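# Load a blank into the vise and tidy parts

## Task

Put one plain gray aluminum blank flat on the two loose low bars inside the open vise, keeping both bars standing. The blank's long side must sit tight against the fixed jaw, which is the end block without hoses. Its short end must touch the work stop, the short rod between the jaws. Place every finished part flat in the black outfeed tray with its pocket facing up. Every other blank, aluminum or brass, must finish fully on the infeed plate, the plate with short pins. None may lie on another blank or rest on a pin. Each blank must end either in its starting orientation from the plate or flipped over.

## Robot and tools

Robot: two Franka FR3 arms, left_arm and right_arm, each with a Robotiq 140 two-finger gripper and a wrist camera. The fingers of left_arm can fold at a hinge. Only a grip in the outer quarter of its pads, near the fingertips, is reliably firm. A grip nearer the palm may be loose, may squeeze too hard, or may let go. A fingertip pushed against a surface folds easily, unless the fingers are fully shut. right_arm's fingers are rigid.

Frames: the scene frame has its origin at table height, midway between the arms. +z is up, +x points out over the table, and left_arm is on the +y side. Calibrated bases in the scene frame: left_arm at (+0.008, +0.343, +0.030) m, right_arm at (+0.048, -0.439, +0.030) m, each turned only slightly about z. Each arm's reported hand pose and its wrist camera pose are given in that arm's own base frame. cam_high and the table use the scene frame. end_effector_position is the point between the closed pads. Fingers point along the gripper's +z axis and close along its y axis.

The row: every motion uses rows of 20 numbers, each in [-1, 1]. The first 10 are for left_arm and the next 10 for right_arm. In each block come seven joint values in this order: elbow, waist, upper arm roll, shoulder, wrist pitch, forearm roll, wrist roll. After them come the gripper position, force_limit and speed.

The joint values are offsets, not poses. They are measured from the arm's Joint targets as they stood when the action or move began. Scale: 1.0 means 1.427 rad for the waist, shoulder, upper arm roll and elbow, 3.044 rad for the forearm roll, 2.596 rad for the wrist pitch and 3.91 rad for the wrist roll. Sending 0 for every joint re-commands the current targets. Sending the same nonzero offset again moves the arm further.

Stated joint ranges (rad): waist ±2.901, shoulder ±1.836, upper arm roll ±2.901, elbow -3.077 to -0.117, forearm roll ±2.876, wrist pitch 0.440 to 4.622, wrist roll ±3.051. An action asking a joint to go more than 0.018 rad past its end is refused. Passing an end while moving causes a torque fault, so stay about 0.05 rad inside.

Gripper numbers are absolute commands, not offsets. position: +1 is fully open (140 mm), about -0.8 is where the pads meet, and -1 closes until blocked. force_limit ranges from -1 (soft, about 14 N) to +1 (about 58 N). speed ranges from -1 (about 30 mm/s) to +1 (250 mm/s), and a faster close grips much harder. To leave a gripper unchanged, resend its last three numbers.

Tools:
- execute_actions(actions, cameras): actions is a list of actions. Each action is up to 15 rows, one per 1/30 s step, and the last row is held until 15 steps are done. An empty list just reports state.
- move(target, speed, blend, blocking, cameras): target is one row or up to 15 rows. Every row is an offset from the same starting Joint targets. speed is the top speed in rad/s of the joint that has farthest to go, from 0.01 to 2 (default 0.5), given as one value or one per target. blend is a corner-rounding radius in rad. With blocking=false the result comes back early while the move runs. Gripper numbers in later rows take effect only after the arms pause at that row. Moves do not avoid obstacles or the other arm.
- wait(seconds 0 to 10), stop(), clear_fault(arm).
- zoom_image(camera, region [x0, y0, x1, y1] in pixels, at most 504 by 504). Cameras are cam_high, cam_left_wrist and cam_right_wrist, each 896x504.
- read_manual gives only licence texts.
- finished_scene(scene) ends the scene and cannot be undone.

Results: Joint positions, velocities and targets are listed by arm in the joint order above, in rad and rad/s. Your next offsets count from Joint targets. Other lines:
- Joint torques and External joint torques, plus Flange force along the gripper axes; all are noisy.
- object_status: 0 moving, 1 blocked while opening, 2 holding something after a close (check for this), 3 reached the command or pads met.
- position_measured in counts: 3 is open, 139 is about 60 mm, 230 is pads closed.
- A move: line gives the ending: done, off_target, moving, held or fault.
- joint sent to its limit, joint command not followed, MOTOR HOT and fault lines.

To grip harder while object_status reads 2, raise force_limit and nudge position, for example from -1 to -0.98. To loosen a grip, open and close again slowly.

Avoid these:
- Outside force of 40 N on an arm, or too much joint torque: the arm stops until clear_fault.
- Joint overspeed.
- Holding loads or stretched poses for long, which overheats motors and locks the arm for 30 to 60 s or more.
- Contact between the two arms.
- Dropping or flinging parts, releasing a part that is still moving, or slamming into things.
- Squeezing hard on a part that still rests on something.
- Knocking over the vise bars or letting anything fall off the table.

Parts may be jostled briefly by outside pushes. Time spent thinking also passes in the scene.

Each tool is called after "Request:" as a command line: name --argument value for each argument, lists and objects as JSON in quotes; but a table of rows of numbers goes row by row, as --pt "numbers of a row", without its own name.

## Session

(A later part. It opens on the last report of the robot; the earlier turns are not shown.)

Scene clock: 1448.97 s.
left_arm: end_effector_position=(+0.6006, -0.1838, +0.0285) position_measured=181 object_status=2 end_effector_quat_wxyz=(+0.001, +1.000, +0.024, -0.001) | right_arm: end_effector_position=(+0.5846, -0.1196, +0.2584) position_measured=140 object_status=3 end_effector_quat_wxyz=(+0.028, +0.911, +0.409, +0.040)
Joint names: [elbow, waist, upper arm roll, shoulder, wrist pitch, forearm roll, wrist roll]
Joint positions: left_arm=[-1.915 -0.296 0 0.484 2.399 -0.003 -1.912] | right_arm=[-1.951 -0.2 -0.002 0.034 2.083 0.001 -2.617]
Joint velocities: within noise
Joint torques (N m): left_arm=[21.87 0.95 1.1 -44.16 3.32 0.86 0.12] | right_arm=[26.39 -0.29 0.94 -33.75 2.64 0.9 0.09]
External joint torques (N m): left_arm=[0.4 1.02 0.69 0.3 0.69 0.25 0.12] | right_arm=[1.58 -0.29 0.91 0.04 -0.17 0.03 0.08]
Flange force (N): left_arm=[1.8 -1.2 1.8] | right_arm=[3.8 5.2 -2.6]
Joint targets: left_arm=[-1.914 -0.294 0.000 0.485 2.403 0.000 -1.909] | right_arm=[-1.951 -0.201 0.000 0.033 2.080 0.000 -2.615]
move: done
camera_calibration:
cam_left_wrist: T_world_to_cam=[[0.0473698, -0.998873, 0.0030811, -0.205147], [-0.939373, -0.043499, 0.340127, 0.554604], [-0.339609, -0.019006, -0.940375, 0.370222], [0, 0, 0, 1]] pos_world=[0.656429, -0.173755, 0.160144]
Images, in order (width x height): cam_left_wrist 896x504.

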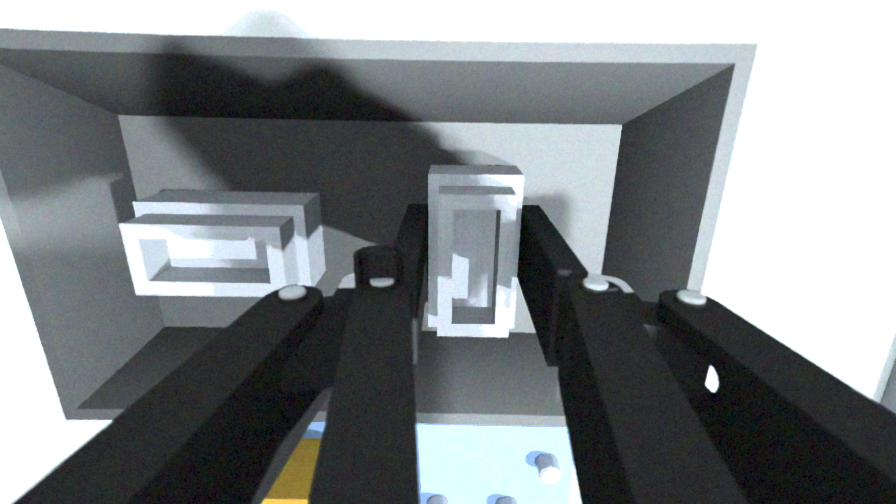

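Request:
move --target '[-0.00013, 0, 0, 0.00187, 0.0011, 0, 0, -1, -0.05, -1, 0, 0, 0, 0, 0, 0, 0, -0.09, -0.5, -1]' --speed 0.02 --cameras '["cam_left_wrist"]'

Request:
zoom_image --camera "cam_left_wrist" --region '[400, 150, 600, 350]'

Scene clock: 1452.07 s.
left_arm: end_effector_position=(+0.6010, -0.1839, +0.0285) position_measured=181 object_status=2 end_effector_quat_wxyz=(+0.001, +1.000, +0.024, +0.000) | right_arm: end_effector_position=(+0.5846, -0.1196, +0.2584) position_measured=140 object_status=3 end_effector_quat_wxyz=(+0.028, +0.911, +0.409, +0.040)
Joint names: [elbow, waist, upper arm roll, shoulder, wrist pitch, forearm roll, wrist roll]
Joint positions: left_arm=[-1.915 -0.296 0 0.484 2.4 -0.003 -1.912] | right_arm=[-1.951 -0.2 -0.002 0.034 2.083 0.001 -2.617]
Joint velocities: within noise
Joint torques (N m): left_arm=[21.4 0.89 1.09 -42.54 3.43 0.86 0.11] | right_arm=[26.37 -0.33 0.88 -33.73 2.66 0.89 0.07]
External joint torques (N m): left_arm=[0.03 0.97 0.69 1.75 0.81 0.25 0.11] | right_arm=[1.53 -0.27 0.91 0.11 -0.14 0.02 0.06]
Flange force (N): left_arm=[3.5 -0.5 4.7] | right_arm=[3.8 5.2 -2.5]
Joint targets: left_arm=[-1.915 -0.294 0.000 0.487 2.405 0.000 -1.909] | right_arm=[-1.951 -0.201 0.000 0.033 2.080 0.000 -2.615]
move: done
camera_calibration:
cam_left_wrist: T_world_to_cam=[[0.0473686, -0.998872, 0.00342889, -0.205259], [-0.939719, -0.0433991, 0.339182, 0.55517], [-0.33865, -0.0192888, -0.940715, 0.369698], [0, 0, 0, 1]] pos_world=[0.656625, -0.173803, 0.160181]
Images, in order (width x height): cam_left_wrist 896x504.

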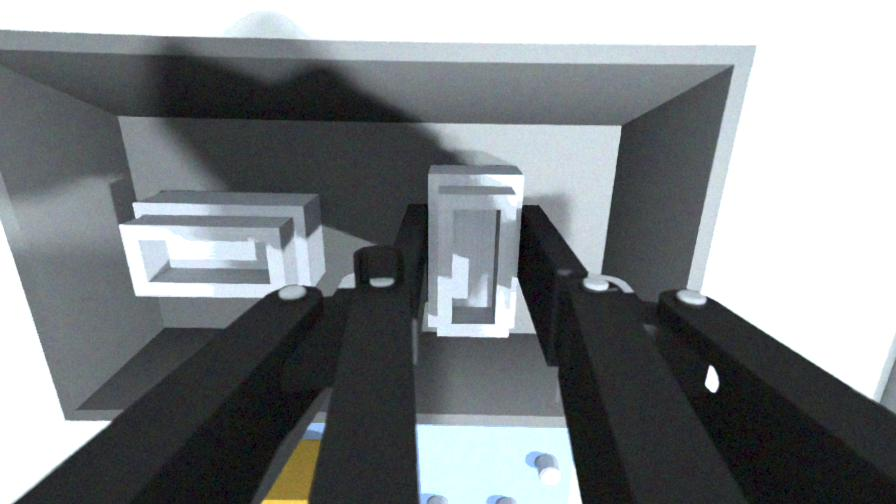

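Scaled by 2.520 from the camera's 896x504 image, which has a finer 1280x720 frame.

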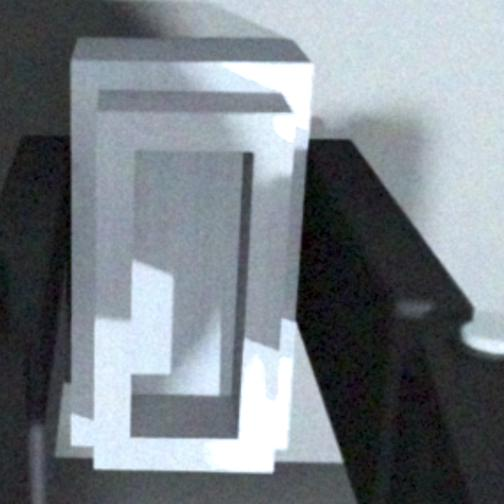

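Request:
move --pt "0.0001 0 0 -0.0014 -0.0008 0 0 -1 -0.05 -1 0 0 0 0 0 0 0 -0.09 -0.5 -1" --pt "0.0001 0 0 -0.0014 -0.0008 0 0 -0.25 -0.05 -1 0 0 0 0 0 0 0 -0.09 -0.5 -1" --speed 0.02 --cameras '["cam_left_wrist"]'

Request:
zoom_image --camera "cam_left_wrist" --region '[380, 150, 600, 350]'

Scene clock: 1462.27 s.
left_arm: end_effector_position=(+0.6013, -0.1840, +0.0286) position_measured=160 object_status=0 end_effector_quat_wxyz=(+0.001, +1.000, +0.024, +0.000) | right_arm: end_effector_position=(+0.5846, -0.1196, +0.2584) position_measured=140 object_status=3 end_effector_quat_wxyz=(+0.028, +0.911, +0.409, +0.040)
Joint names: [elbow, waist, upper arm roll, shoulder, wrist pitch, forearm roll, wrist roll]
Joint positions: left_arm=[-1.915 -0.296 0 0.484 2.401 -0.003 -1.912] | right_arm=[-1.951 -0.2 -0.002 0.034 2.083 0.001 -2.617]
Joint velocities: within noise
Joint torques (N m): left_arm=[21.51 0.97 1.08 -43.86 2.94 0.85 0.12] | right_arm=[26.38 -0.28 0.89 -33.68 2.66 0.88 0.07]
External joint torques (N m): left_arm=[0.07 1.08 0.7 0.53 0.31 0.24 0.12] | right_arm=[1.5 -0.33 0.81 0.3 -0.16 0.01 0.06]
Flange force (N): left_arm=[1.6 -1.3 1.5] | right_arm=[3.9 5.7 -2.3]
Joint targets: left_arm=[-1.914 -0.294 0.000 0.485 2.403 0.000 -1.909] | right_arm=[-1.951 -0.201 0.000 0.033 2.080 0.000 -2.615]
move: done
camera_calibration:
cam_left_wrist: T_world_to_cam=[[0.0473592, -0.998871, 0.00379591, -0.20538], [-0.940085, -0.0432868, 0.338182, 0.555743], [-0.337636, -0.0195845, -0.941073, 0.369224], [0, 0, 0, 1]] pos_world=[0.656835, -0.173861, 0.160304]
Images, in order (width x height): cam_left_wrist 896x504.

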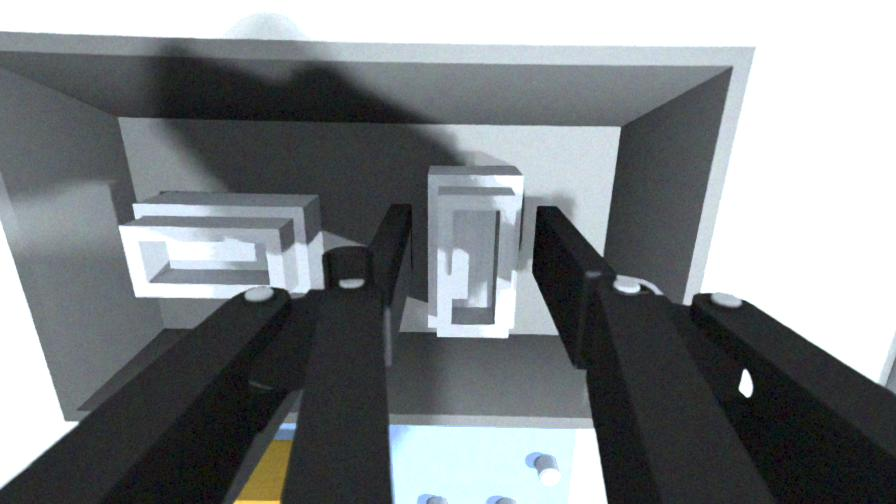

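Scaled by 2.291 from the camera's 896x504 image, which has a finer 1280x720 frame.

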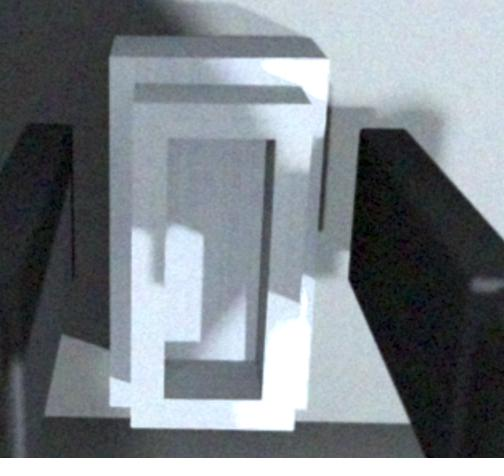

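Request:
move --target '[0.05015, 0, 0, -0.12518, -0.09792, 0, 0, -0.25, -0.05, -1, 0, 0, 0, 0, 0, 0, 0, -0.09, -0.5, -1]' --speed 0.2 --cameras '["cam_left_wrist"]'

Scene clock: 1481.80 s.
left_arm: end_effector_position=(+0.6015, -0.1843, +0.1493) position_measured=160 object_status=3 end_effector_quat_wxyz=(+0.002, +1.000, +0.024, +0.000) | right_arm: end_effector_position=(+0.5846, -0.1196, +0.2584) position_measured=140 object_status=3 end_effector_quat_wxyz=(+0.028, +0.911, +0.409, +0.040)
Joint names: [elbow, waist, upper arm roll, shoulder, wrist pitch, forearm roll, wrist roll]
Joint positions: left_arm=[-1.844 -0.296 0 0.307 2.152 -0.003 -1.912] | right_arm=[-1.951 -0.2 -0.002 0.034 2.083 0.001 -2.617]
Joint velocities: left_arm=[-0.001 0.002 0.001 0 -0.003 0 0] | right_arm=[within noise]
Joint torques (N m): left_arm=[23.84 0.89 1.01 -41.55 2.6 1.01 0.08] | right_arm=[26.38 -0.3 0.92 -33.77 2.66 0.89 0.03]
External joint torques (N m): left_arm=[0.17 0.66 0.51 -0.01 -0.01 0.25 0.08] | right_arm=[1.43 -0.27 0.91 0.23 -0.17 0.02 0.02]
Flange force (N): left_arm=[1.0 -0.8 -0.2] | right_arm=[3.7 5.3 -2.3]
Joint targets: left_arm=[-1.843 -0.294 0.000 0.307 2.149 0.000 -1.909] | right_arm=[-1.951 -0.201 0.000 0.033 2.080 0.000 -2.615]
move: done
camera_calibration:
cam_left_wrist: T_world_to_cam=[[0.0466513, -0.998902, 0.00422433, -0.205754], [-0.940042, -0.0424713, 0.338404, 0.515118], [-0.337853, -0.019758, -0.940992, 0.482998], [0, 0, 0, 1]] pos_world=[0.657013, -0.174108, 0.281049]
Images, in order (width x height): cam_left_wrist 896x504.

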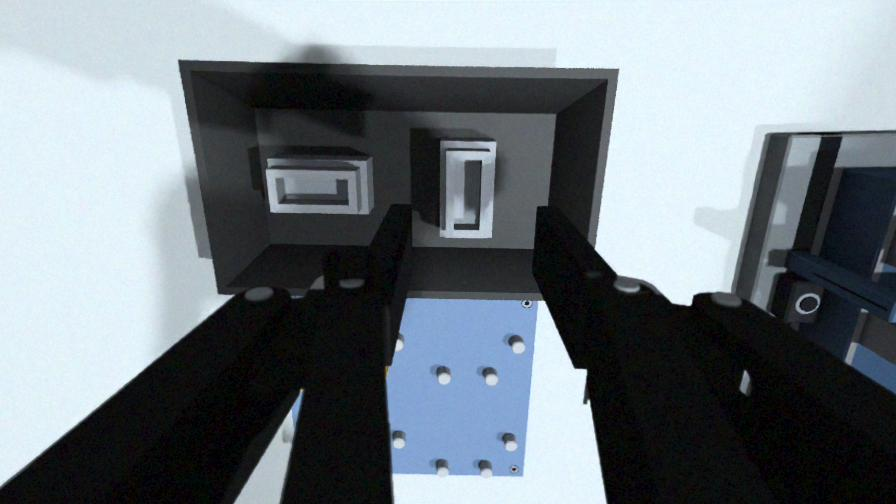

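Request:
move --target '[-0.0751, 0.69673, 0, -0.19373, -0.06521, 0, 0, -0.25, -0.05, -1, 0, 0, 0, 0, 0, 0, 0, -0.09, -0.5, -1]' --speed 0.8 --cameras '["cam_high"]'

Request:
zoom_image --camera "cam_high" --region '[330, 190, 440, 330]'

Request:
zoom_image --camera "cam_high" --region '[465, 200, 565, 335]'

Scene clock: 1486.57 s.
left_arm: end_effector_position=(+0.4331, +0.3648, +0.2504) position_measured=160 object_status=3 end_effector_quat_wxyz=(+0.001, +0.867, +0.499, +0.001) | right_arm: end_effector_position=(+0.5846, -0.1196, +0.2584) position_measured=140 object_status=3 end_effector_quat_wxyz=(+0.028, +0.911, +0.409, +0.040)
Joint names: [elbow, waist, upper arm roll, shoulder, wrist pitch, forearm roll, wrist roll]
Joint positions: left_arm=[-1.949 0.7 0.002 0.032 1.983 -0.003 -1.912] | right_arm=[-1.951 -0.2 -0.002 0.034 2.083 0.001 -2.617]
Joint velocities: left_arm=[0 -0.001 0 0.001 -0.004 0 0] | right_arm=[within noise]
Joint torques (N m): left_arm=[24.45 0.61 0.48 -33.5 2.53 1.01 0.14] | right_arm=[26.28 -0.27 0.89 -33.66 2.67 0.89 0.09]
External joint torques (N m): left_arm=[-0.14 0.57 0.41 0.01 -0.1 0.19 0.14] | right_arm=[1.27 -0.25 0.88 0.46 -0.16 0.02 0.08]
Flange force (N): left_arm=[0.0 -1.2 0.0] | right_arm=[3.8 5.3 -1.8]
Joint targets: left_arm=[-1.950 0.700 0.000 0.030 1.980 0.000 -1.909] | right_arm=[-1.951 -0.201 0.000 0.033 2.080 0.000 -2.615]
move: done
Images, in order (width x height): cam_high 896x504.

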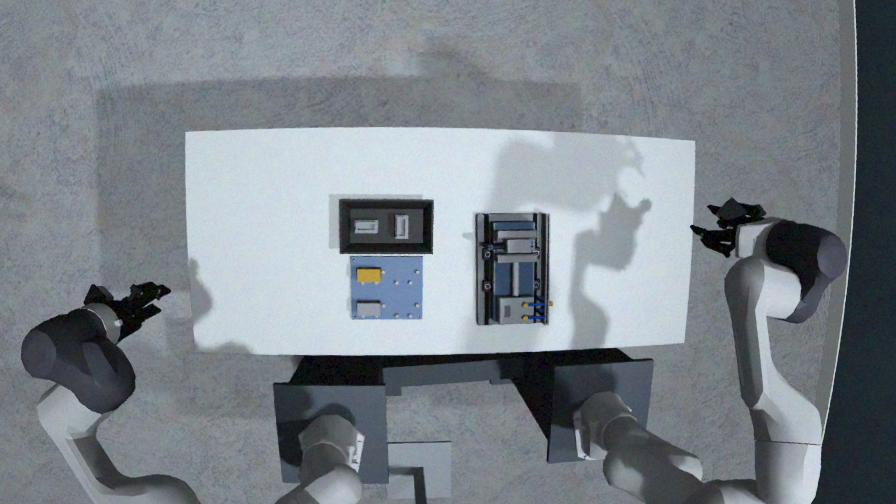

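Scaled by 3.600 from the camera's 896x504 image, which has a finer 1280x720 frame.

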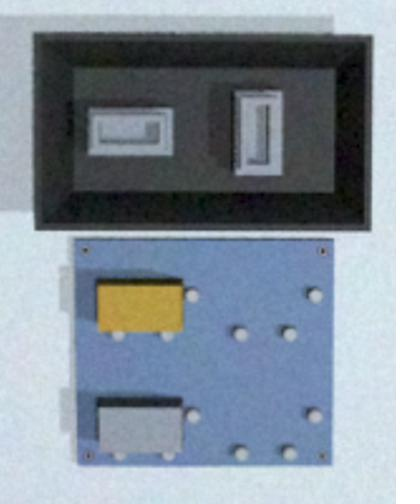

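Scaled by 3.733 from the camera's 896x504 image, which has a finer 1280x720 frame.

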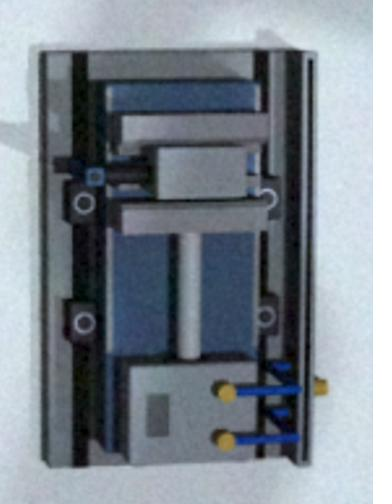

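Request:
execute_actions --actions '[]' --cameras '["cam_high"]'

Scene clock: 1500.37 s.
left_arm: end_effector_position=(+0.4328, +0.3644, +0.2502) position_measured=160 object_status=3 end_effector_quat_wxyz=(+0.001, +0.867, +0.499, +0.001) | right_arm: end_effector_position=(+0.5846, -0.1196, +0.2584) position_measured=140 object_status=3 end_effector_quat_wxyz=(+0.028, +0.911, +0.409, +0.040)
Joint names: [elbow, waist, upper arm roll, shoulder, wrist pitch, forearm roll, wrist roll]
Joint positions: left_arm=[-1.949 0.7 0.001 0.032 1.982 -0.003 -1.912] | right_arm=[-1.951 -0.2 -0.002 0.034 2.083 0.001 -2.617]
Joint velocities: within noise
Joint torques (N m): left_arm=[24.52 0.58 0.53 -33.5 2.58 1.02 0.05] | right_arm=[26.36 -0.35 0.95 -33.74 2.67 0.9 0.07]
External joint torques (N m): left_arm=[-0.02 0.56 0.47 -0.1 -0.04 0.19 0.05] | right_arm=[1.31 -0.36 0.91 0.46 -0.17 0.02 0.06]
Flange force (N): left_arm=[0.0 -1.1 -0.1] | right_arm=[3.8 5.5 -1.9]
Joint targets: left_arm=[-1.950 0.700 0.000 0.030 1.980 0.000 -1.909] | right_arm=[-1.951 -0.201 0.000 0.033 2.080 0.000 -2.615]
Tool commands: left_gripper/position=-0.25 left_gripper/force_limit=-0.05 left_gripper/speed=-1.0 right_gripper/position=-0.09 right_gripper/force_limit=-0.5 right_gripper/speed=-1.0
Images, in order (width x height): cam_high 896x504.

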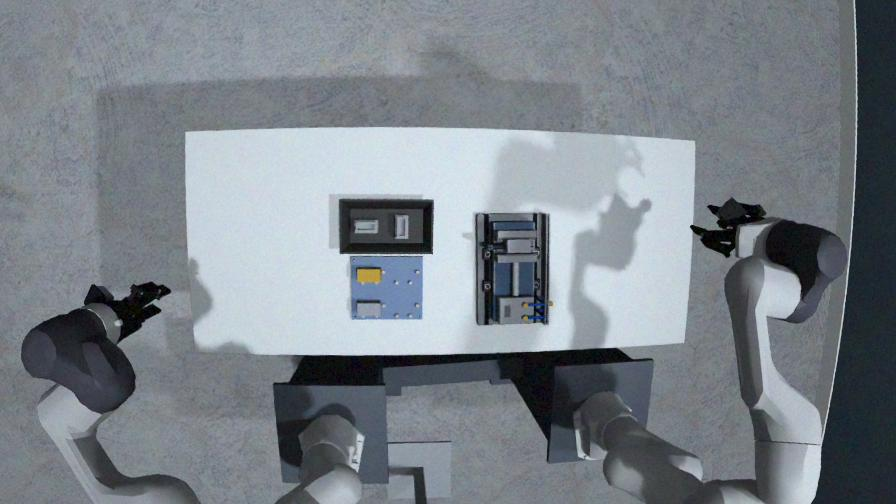

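Request:
zoom_image --camera "cam_high" --region '[460, 200, 570, 335]'

Scaled by 3.733 from the camera's 896x504 image, which has a finer 1280x720 frame.

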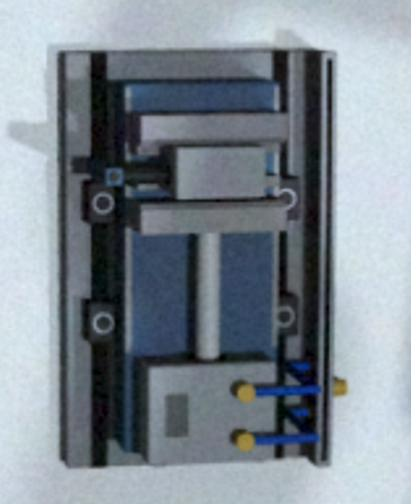

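Request:
finished_scene --scene 1

The scene is finished: the task was done.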